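# Hang the shelf towel over the standing rail

## Task

Pick up the towel lying on the low shelf and drape it across the rail so that a substantial portion hangs down on both sides. The rail must still be upright at the end, and the robot must neither topple nor be left leaning, or the task fails. Finish by releasing the towel and moving the robot away from it.

## Robot and tools

ROBOT. The LinearBot has an omnidirectional base with a column about 1.7 m high. A carriage rides the column (lift_m) and carries two identical six-joint arms, left and right, each ending in a two-finger gripper. Arm bases sit roughly 0.57 m + lift_m above the floor, and carriage parts hang about 0.15 m lower. A hand reaches up to 0.78 m from its shoulder but only about 0.38 m below its arm base. The hand is about 0.16 m long and 0.1 m wide (0.14 m open). The parked pose for joints 1 to 6 is 0, 0.05, 0.05, 1.45, 0, 0; parked, the robot is about 0.85 m wide and 0.65 m long.

CAMERAS. carriage_camera is fixed on the carriage, facing forward and tilted about 20 degrees down. left_wrist_camera and right_wrist_camera look out past each hand's fingertips. Images are 896x504; pixel (0, 0) is top-left.

FRAMES. All positions are in metres. The base frame has its origin on the floor beneath the base centre, x forward, y left, z up. left_hand and right_hand are reported in this frame as the midpoint between the finger pads; quat_wxyz gives the hand orientation, with hand z along the fingers and hand y the opening direction. base_odometry is expressed in the frame the base had at scene start; it counts wheel rotation only, so slip reads as travel. Heading is in rad, left positive, from -3.142 to 3.142.

TOOL move. Every argument is optional. An action holds "base", "joints" or both, plus optional "speeds" and "min_time_s". With no action the call simply reports state and images.
- base: an object with exactly one key, given as a relative offset from where the base last reported itself. translate_m is forward (+) or back, -2 to 2 m. strafe_m is left (+) or right, -2 to 2 m. rotate_rad is a turn in place, counter-clockwise (+), -6.3 to 6.3 rad.
- joints: one object for both arms, keyed by joint name; every value is an absolute target, not an offset. lift_m is 0 to 1 m. For each arm, with prefix left_ or right_: joint1_rad -2.617 to 3.054 (swing about vertical, 0 forward, + left); joint2_rad 0 to 3.141 (shoulder: 0 upper arm level backward, 1.57 vertical, 3.14 level forward); joint3_rad 0 to 3.141 (elbow, 0 folded, 3.14 straight); joint4_rad -1.57 to 1.57 (wrist pitch, + lifts fingertips); joint5_rad -1.57 to 1.57 (wrist yaw, + swings fingertips to the right, the opposite of joint 1); joint6_rad -2.094 to 2.094 (roll about the finger axis, + clockwise viewed from the forearm); gripper_m 0 to 0.093 m, the pad gap. Joints you leave out keep pushing toward their previous target.
- speeds: caps for this action only. translate_m and strafe_m 0.02 to 0.5 m/s, rotate_rad 0.05 to 1.57 rad/s, lift_m 0.08 to 0.25 m/s; the maximum is the default.
- min_time_s: 0.1 to 8 s, the shortest duration for each arm and gripper motion; it smooths and straightens arm paths.
- cameras: a list drawn from carriage_camera, left_wrist_camera, right_wrist_camera, all; omitted or ["all"] means all, [] means none.
All motions start together. Any action is at most 15 s; a base drive times out after 14 s. An unknown key makes the call invalid; an out-of-range value gets it refused, and then later move, wait and finished_scene calls in the same reply are skipped.

OTHER TOOLS. wait(seconds 0 to 10, cameras) lets the scene run with no new command. zoom_image(camera, region [x0, y0, x1, y1], up to 504x504 pixels) enlarges part of that camera's latest image. read_manual(section "licences") gives only licence text. finished_scene(scene: current scene number) ends the scene irreversibly; the towel must stay hung without the robot.

RESULTS. The "move" line reads "done" when all motions finished, otherwise the worst status. base_status and joint_status: "off_target" means stopped short and possibly still pushing; "contact_stop" or "time_out" means the target was dropped and the position held; "not_followed" (with "joint command not followed") means a self-collision check blocked that arm; "limit_stop_at_motor_heat" means a heat stop. on_its_own lists uncommanded behaviour. motor_effort is percent of maximum, bracket = peak during the action. Gripper reading when squeezing a rigid part is up to 0.005 m under its width; 0.000 to 0.002 means closed on nothing. The "pictures" line gives image order; images may lag the state slightly.

CAUTIONS. Reported hand positions tend to be slightly high, worse at long reach; arms droop under load. Arms have no contact stop and keep pressing. The robot can tip, especially with a high carriage, outstretched arms or pushing; only images show a lean. Avoid arm-on-arm contact. Heat builds with arms held out; a MOTOR HOT line means park the arm, since at 100 °C it goes limp and drops. If a drive gets blocked, back off about 0.2 m the way you came. Never release the towel while it is moving, avoid knocking the rail, and open the gripper well above its reading to let go before retreating.

Each tool is called after "Request:" as name(argument=value, ...) on one line, values as JSON.

## Session

Request:
move()

Scene clock: 0.00 s.
Joint torques (N m): no reading
base_odometry: x=+0.000 y=+0.000 heading=+0.000
base_status: not commanded
joint_positions: lift_m=+0.300 left_joint1_rad=-0.008 left_joint2_rad=+0.036 left_joint3_rad=+0.049 left_joint4_rad=+1.462 left_joint5_rad=+0.046 left_joint6_rad=+0.033 left_gripper_m=+0.09396 right_joint1_rad=+0.002 right_joint2_rad=+0.046 right_joint3_rad=+0.038 right_joint4_rad=+1.456 right_joint5_rad=-0.001 right_joint6_rad=+0.034 right_gripper_m=+0.09396
joint_status: not commanded
motor_effort: lift_m=+23 drive_wheels=+1
left_hand: x=+0.2445 y=+0.2948 z=+1.3220 quat_wxyz=(+0.999, +0.024, +0.047, +0.011) (m; base frame)
right_hand: x=+0.2527 y=-0.3027 z=+1.3189 quat_wxyz=(+0.998, +0.001, +0.061, +0.018) (m; base frame)
pictures: carriage_camera, left_wrist_camera, right_wrist_camera

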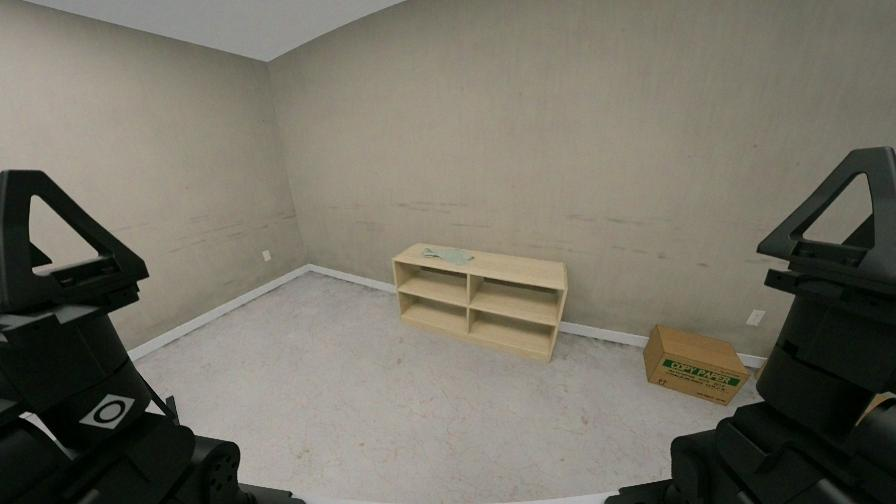

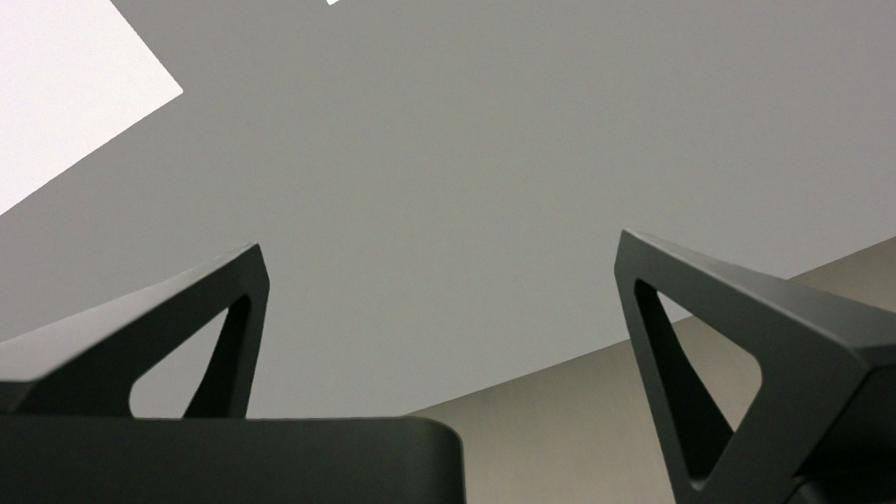

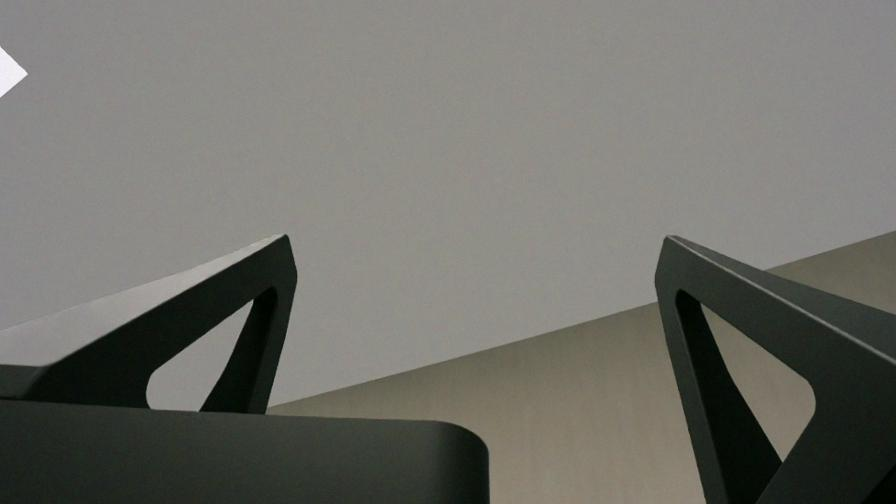

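Request:
zoom_image(camera="carriage_camera", region=[380, 220, 600, 370])

Request:
move(base={"rotate_rad": 1.57}, cameras=["carriage_camera"])

Scaled by 2.291 from the camera's 896x504 image, which has a finer 1280x720 frame.

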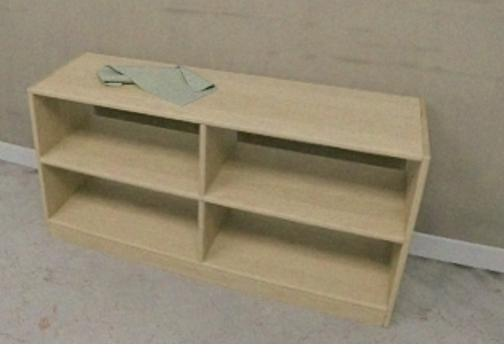

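Scene clock: 5.67 s.
Joint torques (N m): left_arm=[-0.35 3.9 5.68 -0.23 0.02 -0.09] | right_arm=[-0.23 3.78 5.98 -0.17 0.07 0.06]
move: done
base_odometry: x=+0.000 y=+0.000 heading=+1.569
base_status: done
joint_positions: lift_m=+0.300 left_joint1_rad=-0.008 left_joint2_rad=+0.036 left_joint3_rad=+0.049 left_joint4_rad=+1.462 left_joint5_rad=+0.046 left_joint6_rad=+0.033 left_gripper_m=+0.09397 right_joint1_rad=+0.002 right_joint2_rad=+0.046 right_joint3_rad=+0.038 right_joint4_rad=+1.456 right_joint5_rad=-0.001 right_joint6_rad=+0.034 right_gripper_m=+0.09397
motor_effort: lift_m=+23(23) drive_wheels=+7(14)
left_hand: x=+0.2445 y=+0.2948 z=+1.3220 quat_wxyz=(+0.999, +0.024, +0.047, +0.011) (m; base frame)
right_hand: x=+0.2527 y=-0.3027 z=+1.3189 quat_wxyz=(+0.998, +0.001, +0.061, +0.018) (m; base frame)
pictures: carriage_camera

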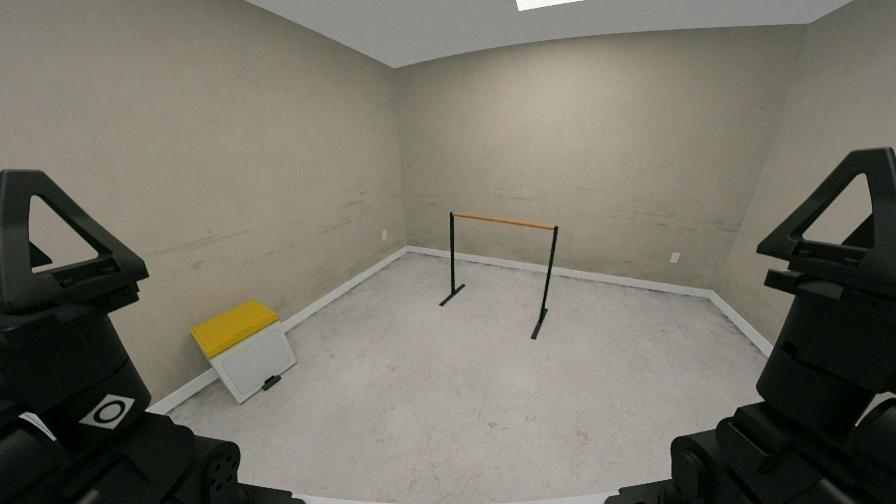

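Request:
zoom_image(camera="carriage_camera", region=[420, 190, 590, 350])

Request:
move(base={"rotate_rad": -1.991}, cameras=[])

Request:
move(base={"strafe_m": 0.725}, cameras=[])

Request:
move(base={"translate_m": 0.66}, cameras=["carriage_camera"])

Request:
zoom_image(camera="carriage_camera", region=[300, 180, 600, 350])

Scaled by 2.965 from the camera's 896x504 image, which has a finer 1280x720 frame.

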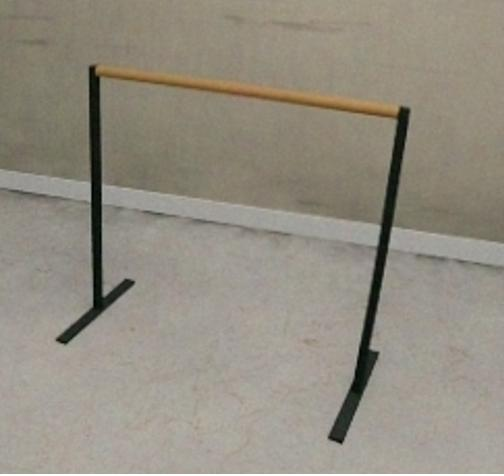

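Scene clock: 35.20 s.
move: done
base_status: done
motor_effort: lift_m=+23(23) drive_wheels=+6(16)
pictures: none

Scene clock: 39.20 s.
move: done
base_status: done
motor_effort: lift_m=+23(23) drive_wheels=-6(18)
pictures: none

Scene clock: 42.73 s.
Joint torques (N m): left_arm=[-0.29 3.88 5.74 -0.21 -0.01 -0.08] | right_arm=[-0.17 3.74 5.97 -0.15 0.08 0.07]
move: done
base_odometry: x=+0.900 y=+0.392 heading=-0.421
base_status: done
joint_positions: lift_m=+0.300 left_joint1_rad=-0.009 left_joint2_rad=+0.036 left_joint3_rad=+0.049 left_joint4_rad=+1.461 left_joint5_rad=+0.046 left_joint6_rad=+0.033 left_gripper_m=+0.09398 right_joint1_rad=+0.002 right_joint2_rad=+0.046 right_joint3_rad=+0.038 right_joint4_rad=+1.455 right_joint5_rad=-0.001 right_joint6_rad=+0.034 right_gripper_m=+0.09398
motor_effort: lift_m=+23(23) drive_wheels=-4(12)
left_hand: x=+0.2447 y=+0.2948 z=+1.3219 quat_wxyz=(+0.999, +0.024, +0.048, +0.011) (m; base frame)
right_hand: x=+0.2530 y=-0.3026 z=+1.3189 quat_wxyz=(+0.998, +0.000, +0.062, +0.018) (m; base frame)
pictures: carriage_camera

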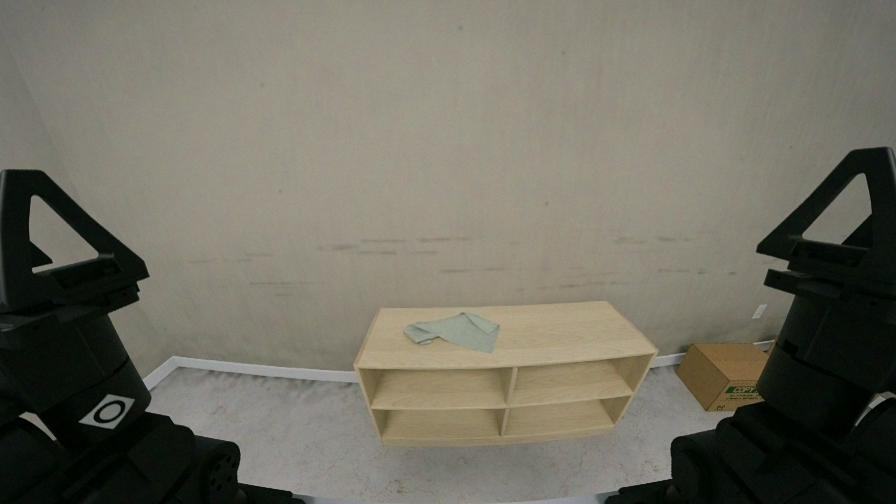

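Scaled by 1.680 from the camera's 896x504 image, which has a finer 1280x720 frame.

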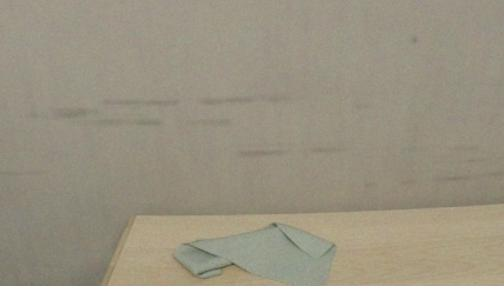

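Request:
zoom_image(camera="carriage_camera", region=[395, 300, 510, 365])

Scaled by 4.383 from the camera's 896x504 image, which has a finer 1280x720 frame.

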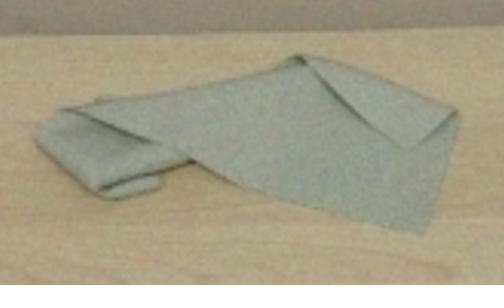

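Request:
move(base={"translate_m": 0.25}, joints={"lift_m": 0.4}, speeds={"translate_m": 0.2}, cameras=["carriage_camera"])

Request:
zoom_image(camera="carriage_camera", region=[330, 320, 580, 470])

Scene clock: 107.93 s.
Joint torques (N m): left_arm=[-0.24 3.77 5.75 -0.24 0 -0.09] | right_arm=[-0.21 3.89 6.01 -0.2 0.07 0.05]
move: done
base_odometry: x=+1.128 y=+0.290 heading=-0.421
base_status: done
joint_positions: lift_m=+0.400 left_joint1_rad=-0.009 left_joint2_rad=+0.036 left_joint3_rad=+0.049 left_joint4_rad=+1.461 left_joint5_rad=+0.046 left_joint6_rad=+0.033 left_gripper_m=+0.09398 right_joint1_rad=+0.002 right_joint2_rad=+0.046 right_joint3_rad=+0.038 right_joint4_rad=+1.455 right_joint5_rad=-0.001 right_joint6_rad=+0.034 right_gripper_m=+0.09398
joint_status: all done
motor_effort: lift_m=+25(30) drive_wheels=-4(12)
left_hand: x=+0.2447 y=+0.2948 z=+1.4217 quat_wxyz=(+0.999, +0.024, +0.048, +0.011) (m; base frame)
right_hand: x=+0.2529 y=-0.3026 z=+1.4187 quat_wxyz=(+0.998, +0.000, +0.062, +0.018) (m; base frame)
pictures: carriage_camera
camera_calibration:
carriage_camera: T_world_to_cam=[[-0.00559344, -0.999683, -0.0245389, 0.0382995], [-0.377647, 0.0248338, -0.925616, 1.36094], [0.925933, 0.00408966, -0.377667, 0.389983], [0, 0, 0, 1]]

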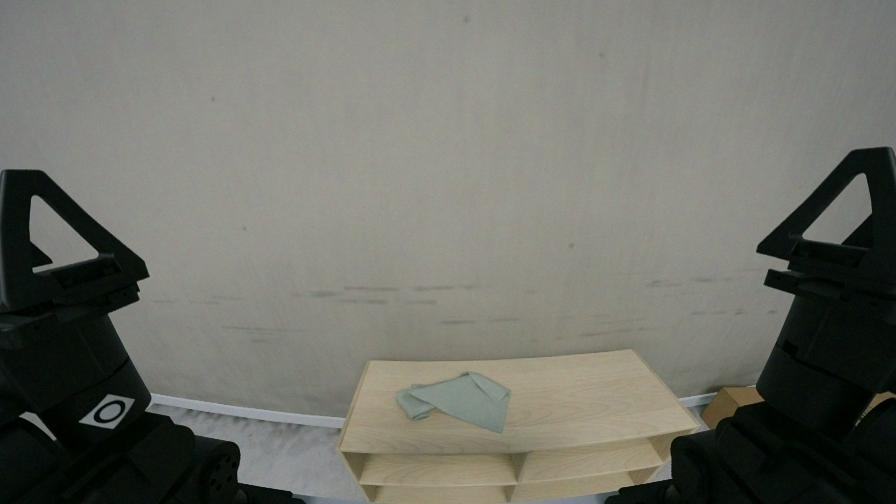

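Scaled by 2.016 from the camera's 896x504 image, which has a finer 1280x720 frame.

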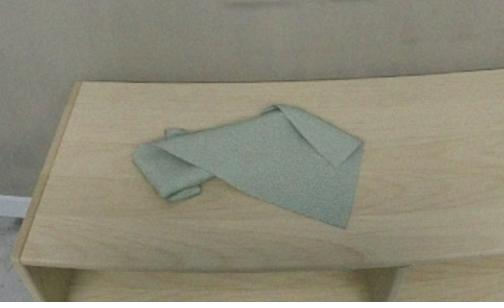

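Request:
move(base={"translate_m": 0.06}, joints={"lift_m": 0.55}, speeds={"translate_m": 0.1}, cameras=[])

Request:
move(joints={"right_joint1_rad": 0.369, "right_joint2_rad": 2.855, "right_joint3_rad": 1.525, "right_joint4_rad": -0.241, "right_joint5_rad": 0.0, "right_joint6_rad": -0.817, "right_gripper_m": 0.075}, min_time_s=4)

Scene clock: 138.73 s.
move: done
base_status: done
joint_status: all done
motor_effort: lift_m=+25(30) drive_wheels=+4(12)
pictures: none

Scene clock: 143.03 s.
Joint torques (N m): left_arm=[-0.28 3.92 5.7 -0.22 -0.01 -0.07] | right_arm=[0.46 -11.38 4.3 0.16 0.01 -0.07]
move: done
base_odometry: x=+1.183 y=+0.265 heading=-0.420
joint_positions: lift_m=+0.550 left_joint1_rad=-0.009 left_joint2_rad=+0.036 left_joint3_rad=+0.049 left_joint4_rad=+1.461 left_joint5_rad=+0.046 left_joint6_rad=+0.033 left_gripper_m=+0.09398 right_joint1_rad=+0.363 right_joint2_rad=+2.830 right_joint3_rad=+1.512 right_joint4_rad=-0.223 right_joint5_rad=-0.001 right_joint6_rad=-0.803 right_gripper_m=+0.07513
joint_status: all done
motor_effort: lift_m=+25(25) drive_wheels=+4(4)
left_hand: x=+0.2448 y=+0.2948 z=+1.5717 quat_wxyz=(+0.999, +0.024, +0.048, +0.011) (m; base frame)
right_hand: x=+0.5929 y=-0.1615 z=+0.8673 quat_wxyz=(+0.015, -0.550, +0.835, -0.003) (m; base frame)
pictures: carriage_camera, left_wrist_camera, right_wrist_camera
camera_calibration:
carriage_camera: T_world_to_cam=[[-0.00559344, -0.999683, -0.0245389, 0.0419804], [-0.377647, 0.0248338, -0.925616, 1.49979], [0.925933, 0.00408966, -0.377667, 0.446634], [0, 0, 0, 1]]
left_wrist_camera: T_world_to_cam=[[0.0407032, -0.996617, -0.0714018, 0.394736], [0.745582, 0.0778682, -0.661849, 0.836682], [0.665169, -0.0262966, 0.746229, -1.20709], [0, 0, 0, 1]]
right_wrist_camera: T_world_to_cam=[[0.909678, -0.413485, -0.0389398, -0.563017], [-0.323983, -0.765166, 0.556378, -0.402013], [-0.25985, -0.493509, -0.830016, 0.920855], [0, 0, 0, 1]]

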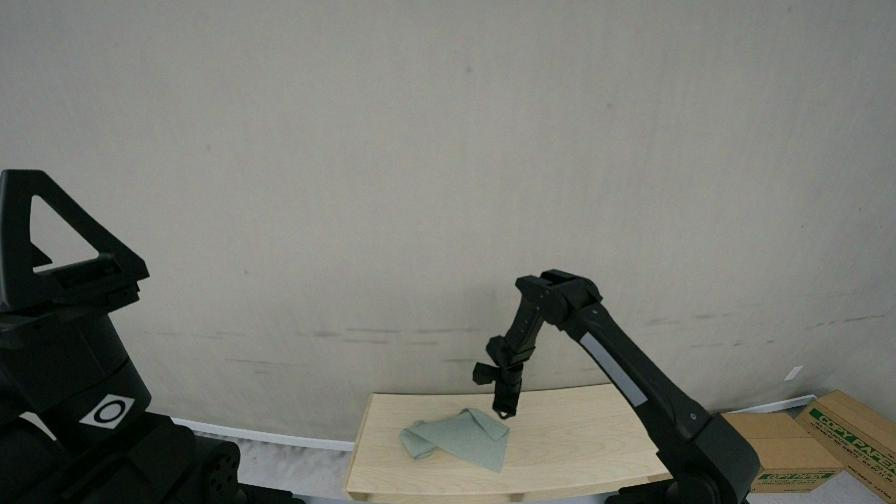

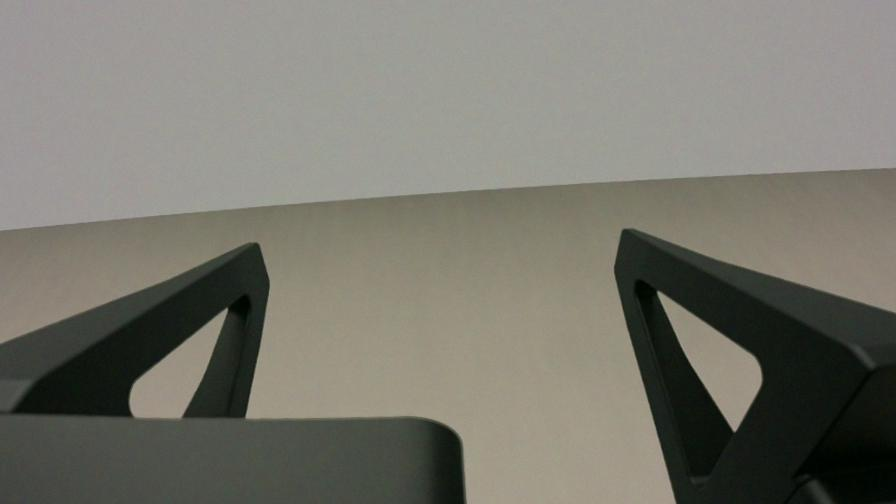

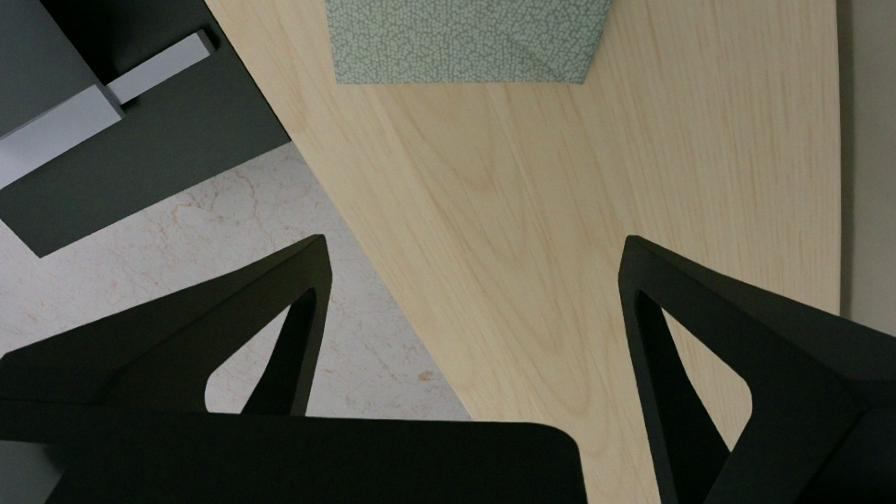

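Request:
move(joints={"lift_m": 0.34, "right_joint1_rad": 0.4}, cameras=["carriage_camera", "right_wrist_camera"])

Request:
zoom_image(camera="carriage_camera", region=[380, 350, 580, 504])

Scene clock: 156.70 s.
Joint torques (N m): left_arm=[-0.38 3.95 5.64 -0.23 -0.01 -0.08] | right_arm=[-0.13 -12.44 3.82 0.23 0.01 -0.07]
move: done
base_odometry: x=+1.183 y=+0.265 heading=-0.420
joint_positions: lift_m=+0.340 left_joint1_rad=-0.009 left_joint2_rad=+0.036 left_joint3_rad=+0.049 left_joint4_rad=+1.461 left_joint5_rad=+0.046 left_joint6_rad=+0.033 left_gripper_m=+0.09398 right_joint1_rad=+0.400 right_joint2_rad=+2.842 right_joint3_rad=+1.518 right_joint4_rad=-0.232 right_joint5_rad=-0.001 right_joint6_rad=-0.804 right_gripper_m=+0.07513
joint_status: all done
motor_effort: lift_m=+20(20) drive_wheels=+4(4)
left_hand: x=+0.2448 y=+0.2948 z=+1.3623 quat_wxyz=(+0.999, +0.024, +0.048, +0.011) (m; base frame)
right_hand: x=+0.5838 y=-0.1494 z=+0.6540 quat_wxyz=(+0.008, -0.566, +0.824, -0.001) (m; base frame)
pictures: carriage_camera, right_wrist_camera
camera_calibration:
carriage_camera: T_world_to_cam=[[-0.00559344, -0.999683, -0.0245389, 0.0368411], [-0.377647, 0.0248338, -0.925616, 1.30593], [0.925933, 0.00408966, -0.377667, 0.367538], [0, 0, 0, 1]]
right_wrist_camera: T_world_to_cam=[[0.924198, -0.378741, -0.0491254, -0.554605], [-0.287088, -0.773787, 0.564654, -0.305318], [-0.25187, -0.507749, -0.823864, 0.736676], [0, 0, 0, 1]]

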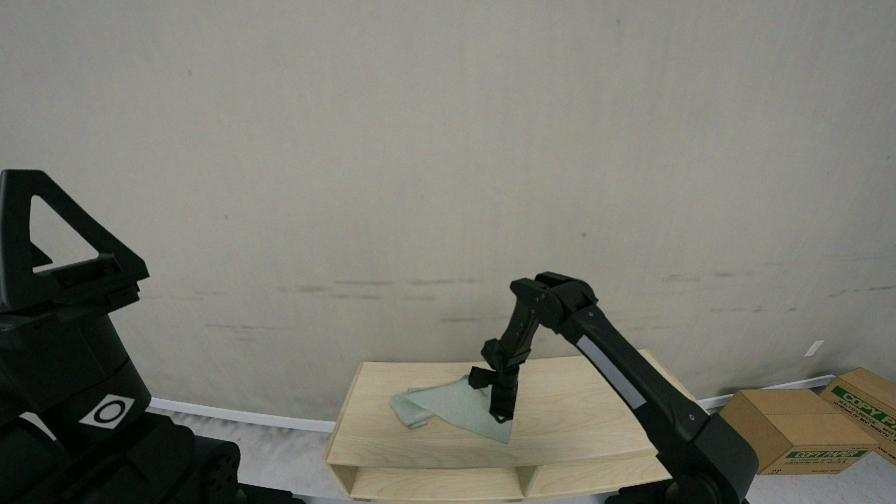

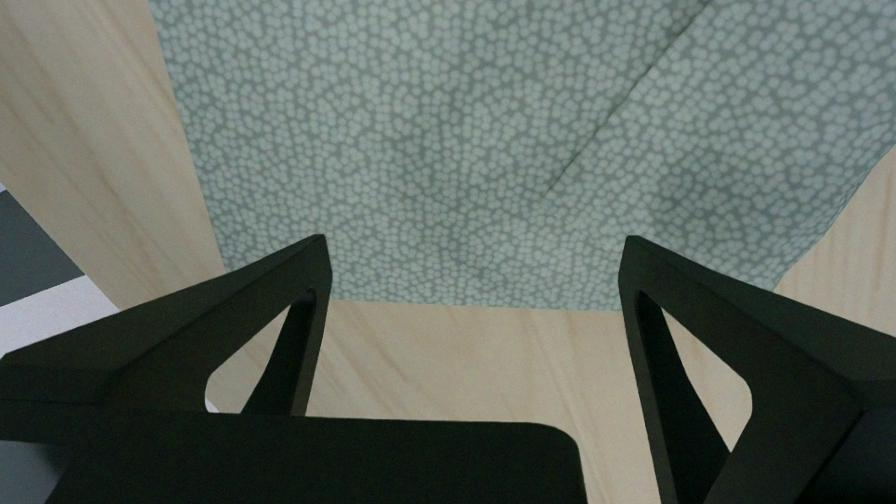

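Scaled by 2.520 from the camera's 896x504 image, which has a finer 1280x720 frame.

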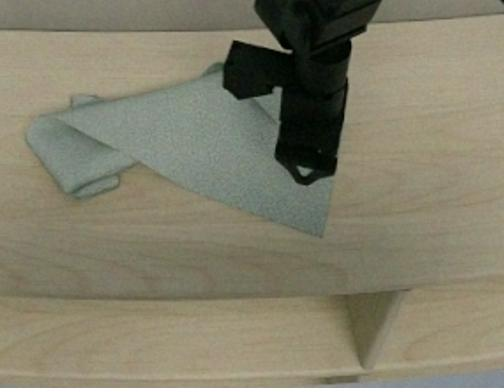

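Request:
move(joints={"lift_m": 0.305}, speeds={"lift_m": 0.08}, cameras=["right_wrist_camera"])

Scene clock: 162.37 s.
Joint torques (N m): left_arm=[-0.34 3.82 5.61 -0.2 0.01 -0.09] | right_arm=[-0.29 -9.63 3.84 0.69 -0.12 -0.08]
move: done
base_odometry: x=+1.183 y=+0.265 heading=-0.420
joint_positions: lift_m=+0.306 left_joint1_rad=-0.009 left_joint2_rad=+0.036 left_joint3_rad=+0.049 left_joint4_rad=+1.461 left_joint5_rad=+0.046 left_joint6_rad=+0.033 left_gripper_m=+0.09398 right_joint1_rad=+0.400 right_joint2_rad=+2.809 right_joint3_rad=+1.520 right_joint4_rad=-0.285 right_joint5_rad=+0.012 right_joint6_rad=-0.804 right_gripper_m=+0.07509
joint_status: all done
motor_effort: lift_m=+17(18) drive_wheels=+4(4)
left_hand: x=+0.2448 y=+0.2948 z=+1.3276 quat_wxyz=(+0.999, +0.024, +0.048, +0.011) (m; base frame)
right_hand: x=+0.5848 y=-0.1511 z=+0.6320 quat_wxyz=(-0.003, -0.566, +0.824, -0.006) (m; base frame)
pictures: right_wrist_camera
camera_calibration:
right_wrist_camera: T_world_to_cam=[[0.923826, -0.379114, -0.0530807, -0.554622], [-0.27946, -0.76266, 0.583312, -0.308474], [-0.261624, -0.524045, -0.810512, 0.712659], [0, 0, 0, 1]]

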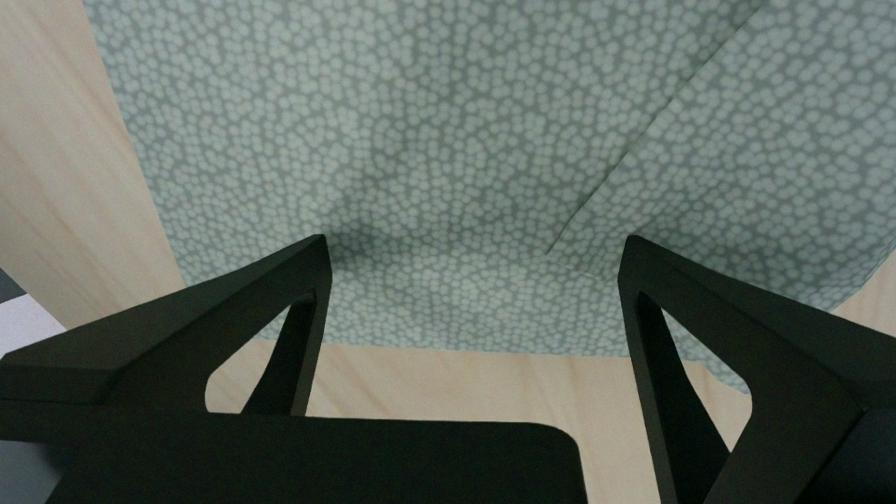

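Request:
move(joints={"right_gripper_m": 0.0}, min_time_s=3, cameras=["right_wrist_camera"])

Scene clock: 172.23 s.
Joint torques (N m): left_arm=[-0.28 3.82 5.7 -0.21 0.01 -0.08] | right_arm=[0.24 -9.72 3.33 0.36 -0.27 -0.05]
move: done
base_odometry: x=+1.183 y=+0.265 heading=-0.420
joint_positions: lift_m=+0.306 left_joint1_rad=-0.009 left_joint2_rad=+0.036 left_joint3_rad=+0.049 left_joint4_rad=+1.461 left_joint5_rad=+0.046 left_joint6_rad=+0.033 left_gripper_m=+0.09398 right_joint1_rad=+0.395 right_joint2_rad=+2.809 right_joint3_rad=+1.527 right_joint4_rad=-0.238 right_joint5_rad=+0.024 right_joint6_rad=-0.804 right_gripper_m=+0.00232
joint_status: all done
motor_effort: lift_m=+17(17) drive_wheels=+4(4)
left_hand: x=+0.2448 y=+0.2948 z=+1.3276 quat_wxyz=(+0.999, +0.024, +0.048, +0.011) (m; base frame)
right_hand: x=+0.6002 y=-0.1490 z=+0.6332 quat_wxyz=(+0.023, -0.564, +0.825, -0.017) (m; base frame)
pictures: right_wrist_camera
camera_calibration:
right_wrist_camera: T_world_to_cam=[[0.923461, -0.383645, -0.0060222, -0.598274], [-0.315014, -0.767034, 0.55895, -0.267152], [-0.219058, -0.514271, -0.82918, 0.706558], [0, 0, 0, 1]]

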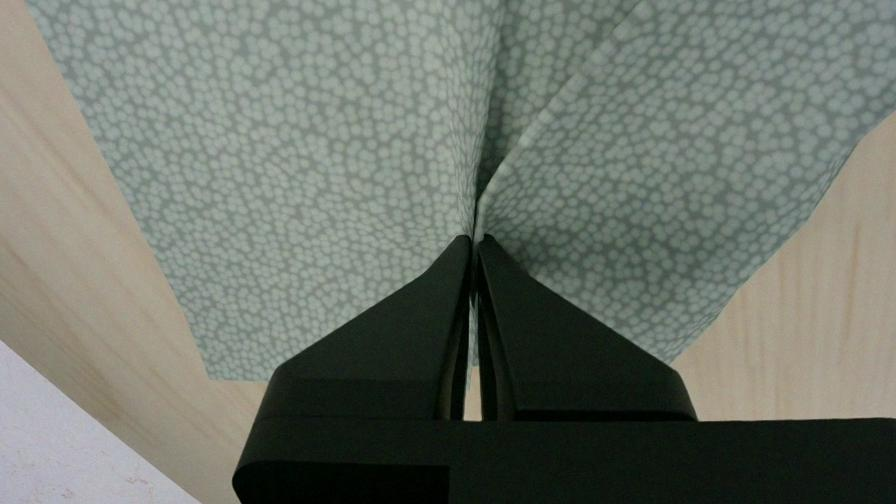

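Request:
move(joints={"lift_m": 0.42}, speeds={"lift_m": 0.1}, cameras=["right_wrist_camera", "carriage_camera"])

Request:
zoom_image(camera="carriage_camera", region=[380, 350, 580, 504])

Scene clock: 176.30 s.
Joint torques (N m): left_arm=[-0.29 3.77 5.71 -0.22 -0.01 -0.07] | right_arm=[0.28 -11.66 3.15 0.25 -0.09 -0.08]
move: done
base_odometry: x=+1.183 y=+0.265 heading=-0.420
joint_positions: lift_m=+0.420 left_joint1_rad=-0.009 left_joint2_rad=+0.036 left_joint3_rad=+0.049 left_joint4_rad=+1.461 left_joint5_rad=+0.046 left_joint6_rad=+0.033 left_gripper_m=+0.09398 right_joint1_rad=+0.395 right_joint2_rad=+2.832 right_joint3_rad=+1.527 right_joint4_rad=-0.236 right_joint5_rad=+0.008 right_joint6_rad=-0.804 right_gripper_m=+0.00219
joint_status: all done
motor_effort: lift_m=+24(29) drive_wheels=+4(4)
left_hand: x=+0.2448 y=+0.2948 z=+1.4417 quat_wxyz=(+0.999, +0.024, +0.048, +0.011) (m; base frame)
right_hand: x=+0.5916 y=-0.1497 z=+0.7385 quat_wxyz=(+0.014, -0.564, +0.826, -0.007) (m; base frame)
pictures: carriage_camera, right_wrist_camera
camera_calibration:
carriage_camera: T_world_to_cam=[[-0.00559344, -0.999683, -0.0245389, 0.0387906], [-0.377647, 0.0248338, -0.925616, 1.37947], [0.925933, 0.00408966, -0.377667, 0.397541], [0, 0, 0, 1]]
right_wrist_camera: T_world_to_cam=[[0.923223, -0.382939, -0.0318899, -0.570564], [-0.300301, -0.770783, 0.561883, -0.340676], [-0.239747, -0.509167, -0.826602, 0.802667], [0, 0, 0, 1]]

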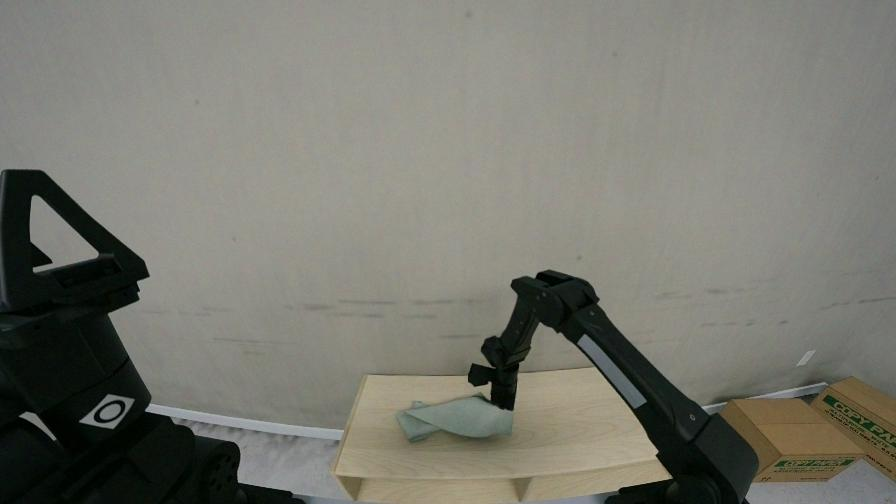

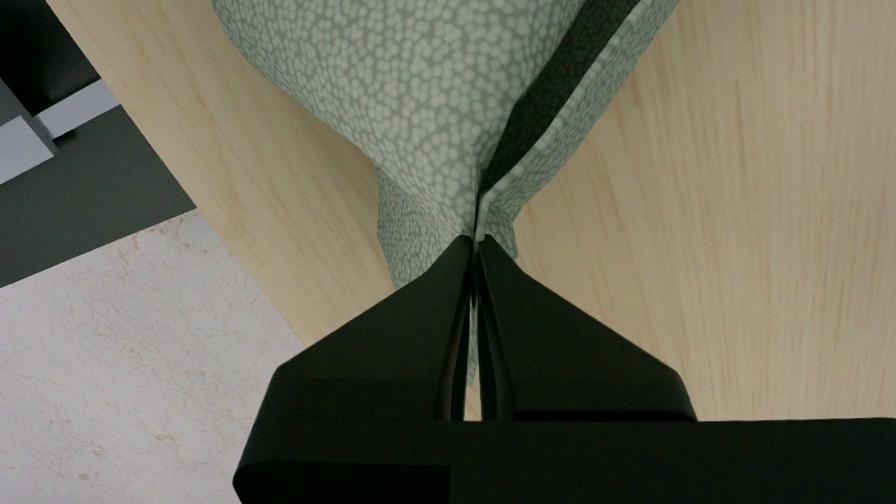

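Scaled by 2.520 from the camera's 896x504 image, which has a finer 1280x720 frame.

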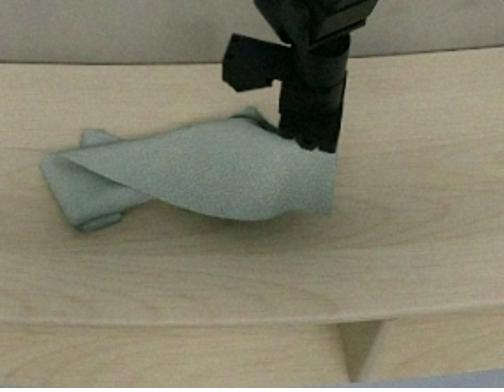

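Request:
move(joints={"lift_m": 0.8}, speeds={"lift_m": 0.12}, cameras=["carriage_camera", "right_wrist_camera"])

Request:
zoom_image(camera="carriage_camera", region=[380, 350, 580, 504])

Scene clock: 182.70 s.
Joint torques (N m): left_arm=[-0.28 3.88 5.56 -0.21 0.01 -0.08] | right_arm=[0.21 -12.41 3.12 0.27 -0.08 -0.08]
move: done
base_odometry: x=+1.183 y=+0.265 heading=-0.420
joint_positions: lift_m=+0.800 left_joint1_rad=-0.009 left_joint2_rad=+0.036 left_joint3_rad=+0.049 left_joint4_rad=+1.461 left_joint5_rad=+0.046 left_joint6_rad=+0.033 left_gripper_m=+0.09398 right_joint1_rad=+0.395 right_joint2_rad=+2.839 right_joint3_rad=+1.527 right_joint4_rad=-0.236 right_joint5_rad=+0.008 right_joint6_rad=-0.804 right_gripper_m=+0.00216
joint_status: all done
motor_effort: lift_m=+25(30) drive_wheels=+4(4)
left_hand: x=+0.2448 y=+0.2948 z=+1.8217 quat_wxyz=(+0.999, +0.024, +0.048, +0.011) (m; base frame)
right_hand: x=+0.5889 y=-0.1508 z=+1.1157 quat_wxyz=(+0.010, -0.564, +0.826, -0.006) (m; base frame)
pictures: carriage_camera, right_wrist_camera
camera_calibration:
carriage_camera: T_world_to_cam=[[-0.00559344, -0.999683, -0.0245389, 0.0481156], [-0.377647, 0.0248338, -0.925616, 1.73121], [0.925933, 0.00408966, -0.377667, 0.541058], [0, 0, 0, 1]]
right_wrist_camera: T_world_to_cam=[[0.922977, -0.38302, -0.0375343, -0.550013], [-0.29624, -0.769327, 0.566019, -0.561061], [-0.245673, -0.511303, -0.823537, 1.11307], [0, 0, 0, 1]]

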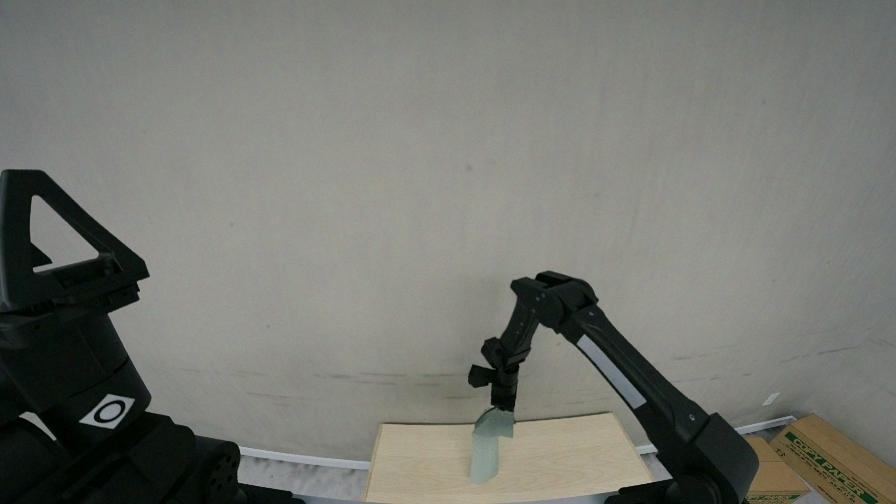

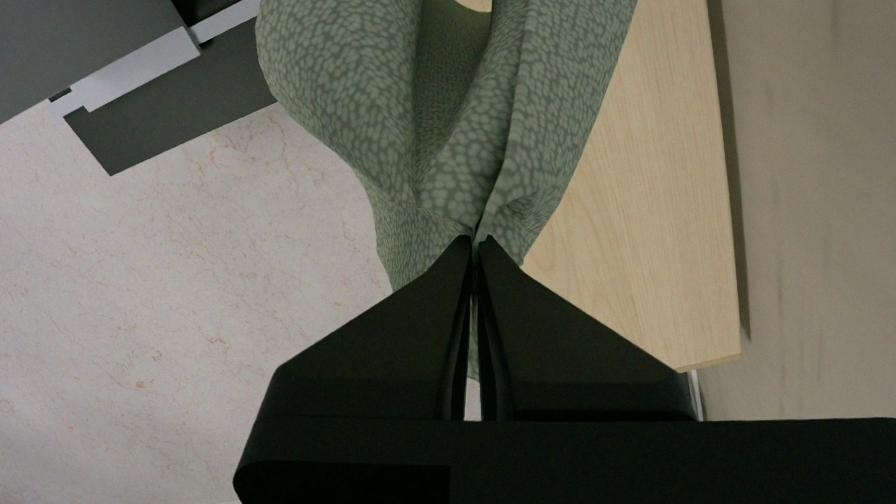

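Scaled by 2.520 from the camera's 896x504 image, which has a finer 1280x720 frame.

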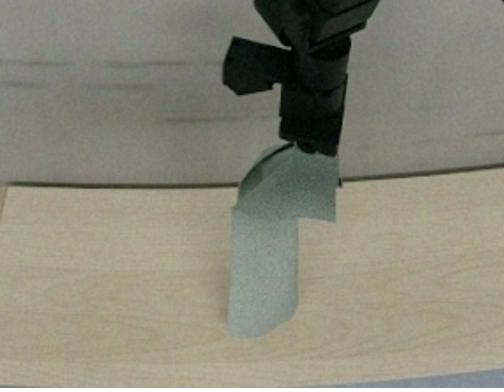

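Request:
move(joints={"lift_m": 0.92}, speeds={"lift_m": 0.12}, cameras=["carriage_camera", "right_wrist_camera"])

Request:
zoom_image(camera="carriage_camera", region=[380, 350, 580, 504])

Scene clock: 188.73 s.
Joint torques (N m): left_arm=[-0.25 3.89 5.67 -0.24 0 -0.08] | right_arm=[0.21 -12.44 3.08 0.27 -0.08 -0.08]
move: done
base_odometry: x=+1.183 y=+0.265 heading=-0.420
joint_positions: lift_m=+0.920 left_joint1_rad=-0.009 left_joint2_rad=+0.036 left_joint3_rad=+0.049 left_joint4_rad=+1.461 left_joint5_rad=+0.046 left_joint6_rad=+0.033 left_gripper_m=+0.09398 right_joint1_rad=+0.395 right_joint2_rad=+2.843 right_joint3_rad=+1.527 right_joint4_rad=-0.236 right_joint5_rad=+0.007 right_joint6_rad=-0.804 right_gripper_m=+0.00216
joint_status: all done
motor_effort: lift_m=+24(30) drive_wheels=+4(4)
left_hand: x=+0.2448 y=+0.2948 z=+1.9417 quat_wxyz=(+0.999, +0.024, +0.048, +0.011) (m; base frame)
right_hand: x=+0.5876 y=-0.1512 z=+1.2344 quat_wxyz=(+0.009, -0.564, +0.826, -0.006) (m; base frame)
pictures: carriage_camera, right_wrist_camera
camera_calibration:
carriage_camera: T_world_to_cam=[[-0.00559344, -0.999683, -0.0245389, 0.0510602], [-0.377647, 0.0248338, -0.925616, 1.84228], [0.925933, 0.00408966, -0.377667, 0.586377], [0, 0, 0, 1]]
right_wrist_camera: T_world_to_cam=[[0.922851, -0.38305, -0.0402223, -0.541182], [-0.294354, -0.76878, 0.567744, -0.632125], [-0.248397, -0.512104, -0.822222, 1.21014], [0, 0, 0, 1]]

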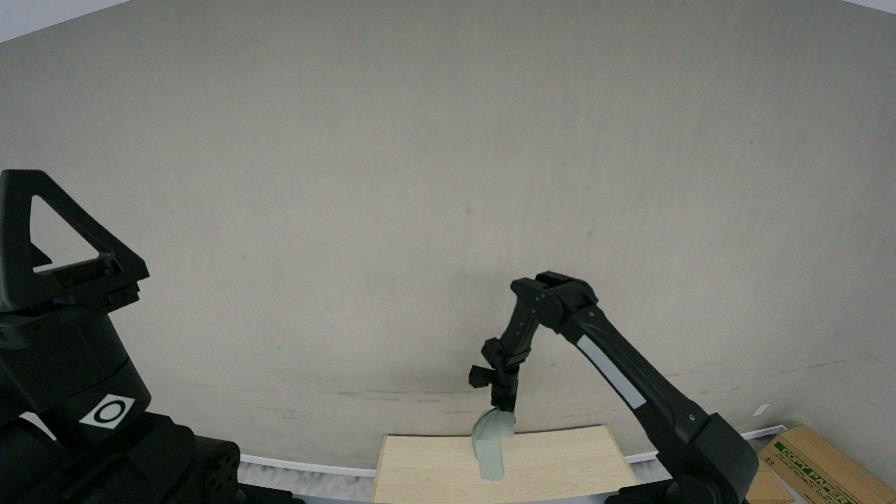

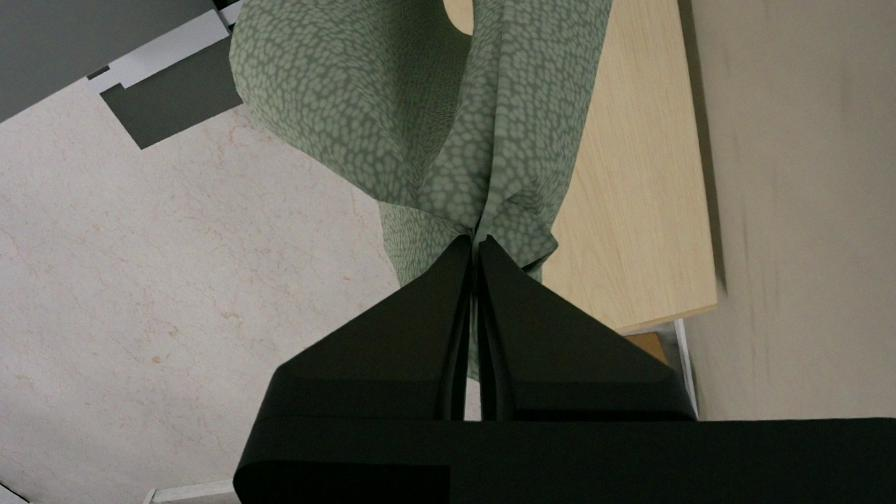

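Scaled by 2.520 from the camera's 896x504 image, which has a finer 1280x720 frame.

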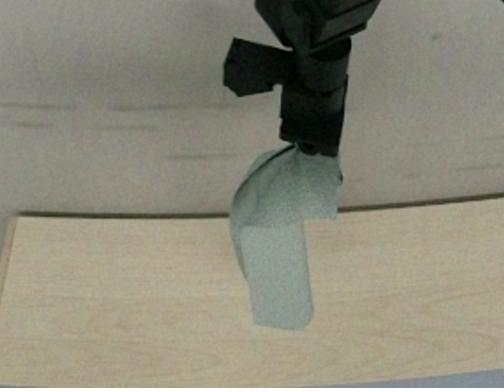

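Request:
move(base={"translate_m": -0.6}, speeds={"translate_m": 0.2}, cameras=[])

Request:
move(base={"rotate_rad": 1.4475}, joints={"lift_m": 0.8, "right_joint1_rad": 0.3, "right_joint2_rad": 2.4, "right_joint3_rad": 1.2, "right_joint4_rad": -0.37}, speeds={"rotate_rad": 0.6}, min_time_s=3, cameras=["carriage_camera", "right_wrist_camera"])

Request:
zoom_image(camera="carriage_camera", region=[330, 250, 680, 504])

Scene clock: 208.80 s.
move: done
base_status: done
motor_effort: lift_m=+24(25) drive_wheels=-1(13)
pictures: none

Scene clock: 212.27 s.
Joint torques (N m): left_arm=[-0.28 3.96 5.72 -0.21 0.02 -0.09] | right_arm=[-0.84 -15.66 2.81 0.09 -0.05 -0.08]
move: done
base_odometry: x=+0.635 y=+0.510 heading=+1.027
base_status: done
joint_positions: lift_m=+0.800 left_joint1_rad=-0.009 left_joint2_rad=+0.036 left_joint3_rad=+0.049 left_joint4_rad=+1.460 left_joint5_rad=+0.046 left_joint6_rad=+0.033 left_gripper_m=+0.09398 right_joint1_rad=+0.306 right_joint2_rad=+2.439 right_joint3_rad=+1.210 right_joint4_rad=-0.353 right_joint5_rad=+0.006 right_joint6_rad=-0.804 right_gripper_m=+0.00217
joint_status: all done
motor_effort: lift_m=+20(21) drive_wheels=+7(13)
left_hand: x=+0.2449 y=+0.2947 z=+1.8222 quat_wxyz=(+0.998, +0.024, +0.048, +0.011) (m; base frame)
right_hand: x=+0.5621 y=-0.1962 z=+1.2190 quat_wxyz=(-0.006, -0.527, +0.850, -0.001) (m; base frame)
pictures: carriage_camera, right_wrist_camera
camera_calibration:
carriage_camera: T_world_to_cam=[[-0.00559344, -0.999683, -0.0245389, 0.0481284], [-0.377647, 0.0248338, -0.925616, 1.73169], [0.925933, 0.00408966, -0.377667, 0.541255], [0, 0, 0, 1]]
right_wrist_camera: T_world_to_cam=[[0.883369, -0.464492, -0.0625045, -0.502136], [-0.345331, -0.735235, 0.583246, -0.649092], [-0.316868, -0.493637, -0.809887, 1.19518], [0, 0, 0, 1]]

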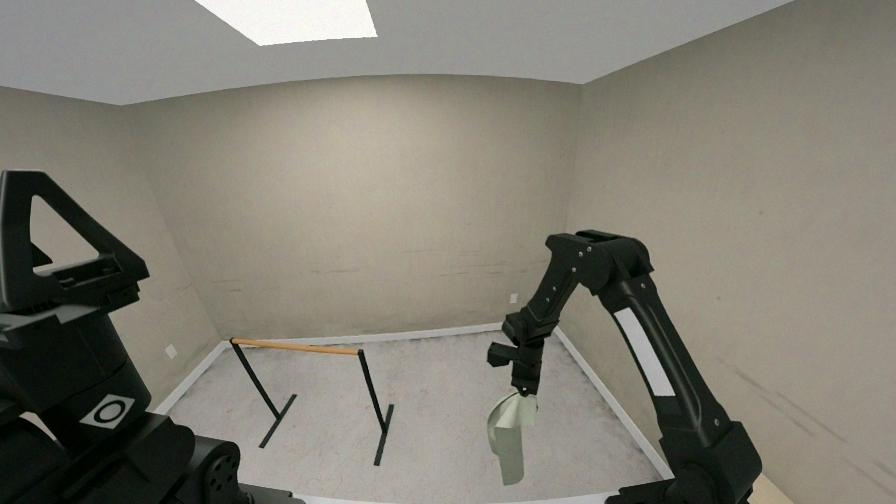

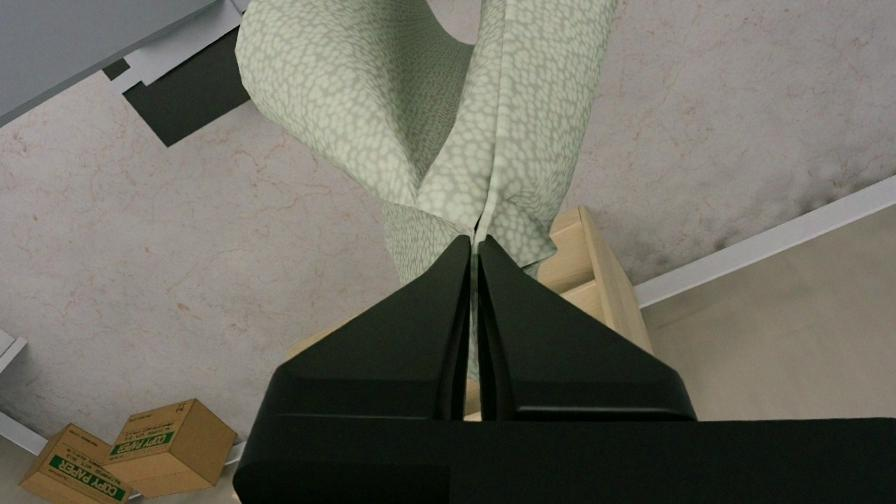

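Scaled by 1.440 from the camera's 896x504 image, which has a finer 1280x720 frame.

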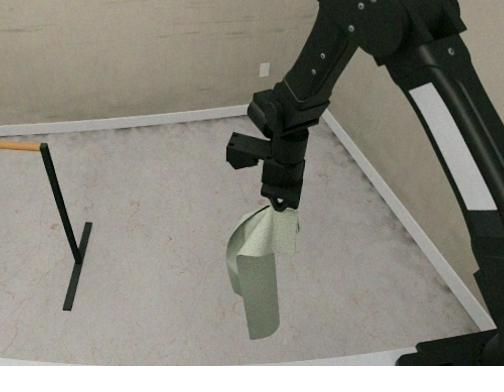

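Request:
move(base={"strafe_m": 1.13}, speeds={"strafe_m": 0.25}, cameras=["carriage_camera"])

Request:
zoom_image(camera="carriage_camera", region=[300, 300, 640, 504])

Scene clock: 228.77 s.
Joint torques (N m): left_arm=[-0.38 3.92 5.71 -0.2 0.01 -0.08] | right_arm=[-0.27 -15.58 3.11 0.11 -0.05 -0.06]
move: done
base_odometry: x=-0.332 y=+1.094 heading=+1.028
base_status: done
joint_positions: lift_m=+0.800 left_joint1_rad=-0.009 left_joint2_rad=+0.036 left_joint3_rad=+0.049 left_joint4_rad=+1.460 left_joint5_rad=+0.046 left_joint6_rad=+0.033 left_gripper_m=+0.09398 right_joint1_rad=+0.302 right_joint2_rad=+2.438 right_joint3_rad=+1.207 right_joint4_rad=-0.358 right_joint5_rad=+0.005 right_joint6_rad=-0.804 right_gripper_m=+0.00217
motor_effort: lift_m=+20(21) drive_wheels=-6(17)
left_hand: x=+0.2449 y=+0.2947 z=+1.8222 quat_wxyz=(+0.998, +0.024, +0.048, +0.011) (m; base frame)
right_hand: x=+0.5600 y=-0.1983 z=+1.2188 quat_wxyz=(-0.010, -0.525, +0.851, +0.000) (m; base frame)
pictures: carriage_camera
camera_calibration:
carriage_camera: T_world_to_cam=[[-0.00559344, -0.999683, -0.0245389, 0.0481284], [-0.377647, 0.0248338, -0.925616, 1.73169], [0.925933, 0.00408966, -0.377667, 0.541255], [0, 0, 0, 1]]

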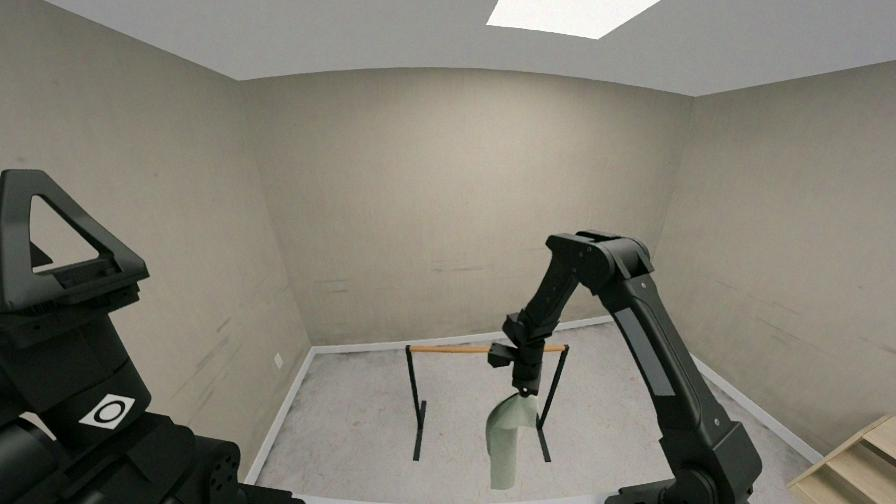

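Scaled by 1.482 from the camera's 896x504 image, which has a finer 1280x720 frame.

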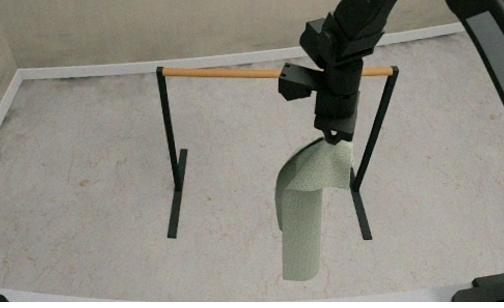

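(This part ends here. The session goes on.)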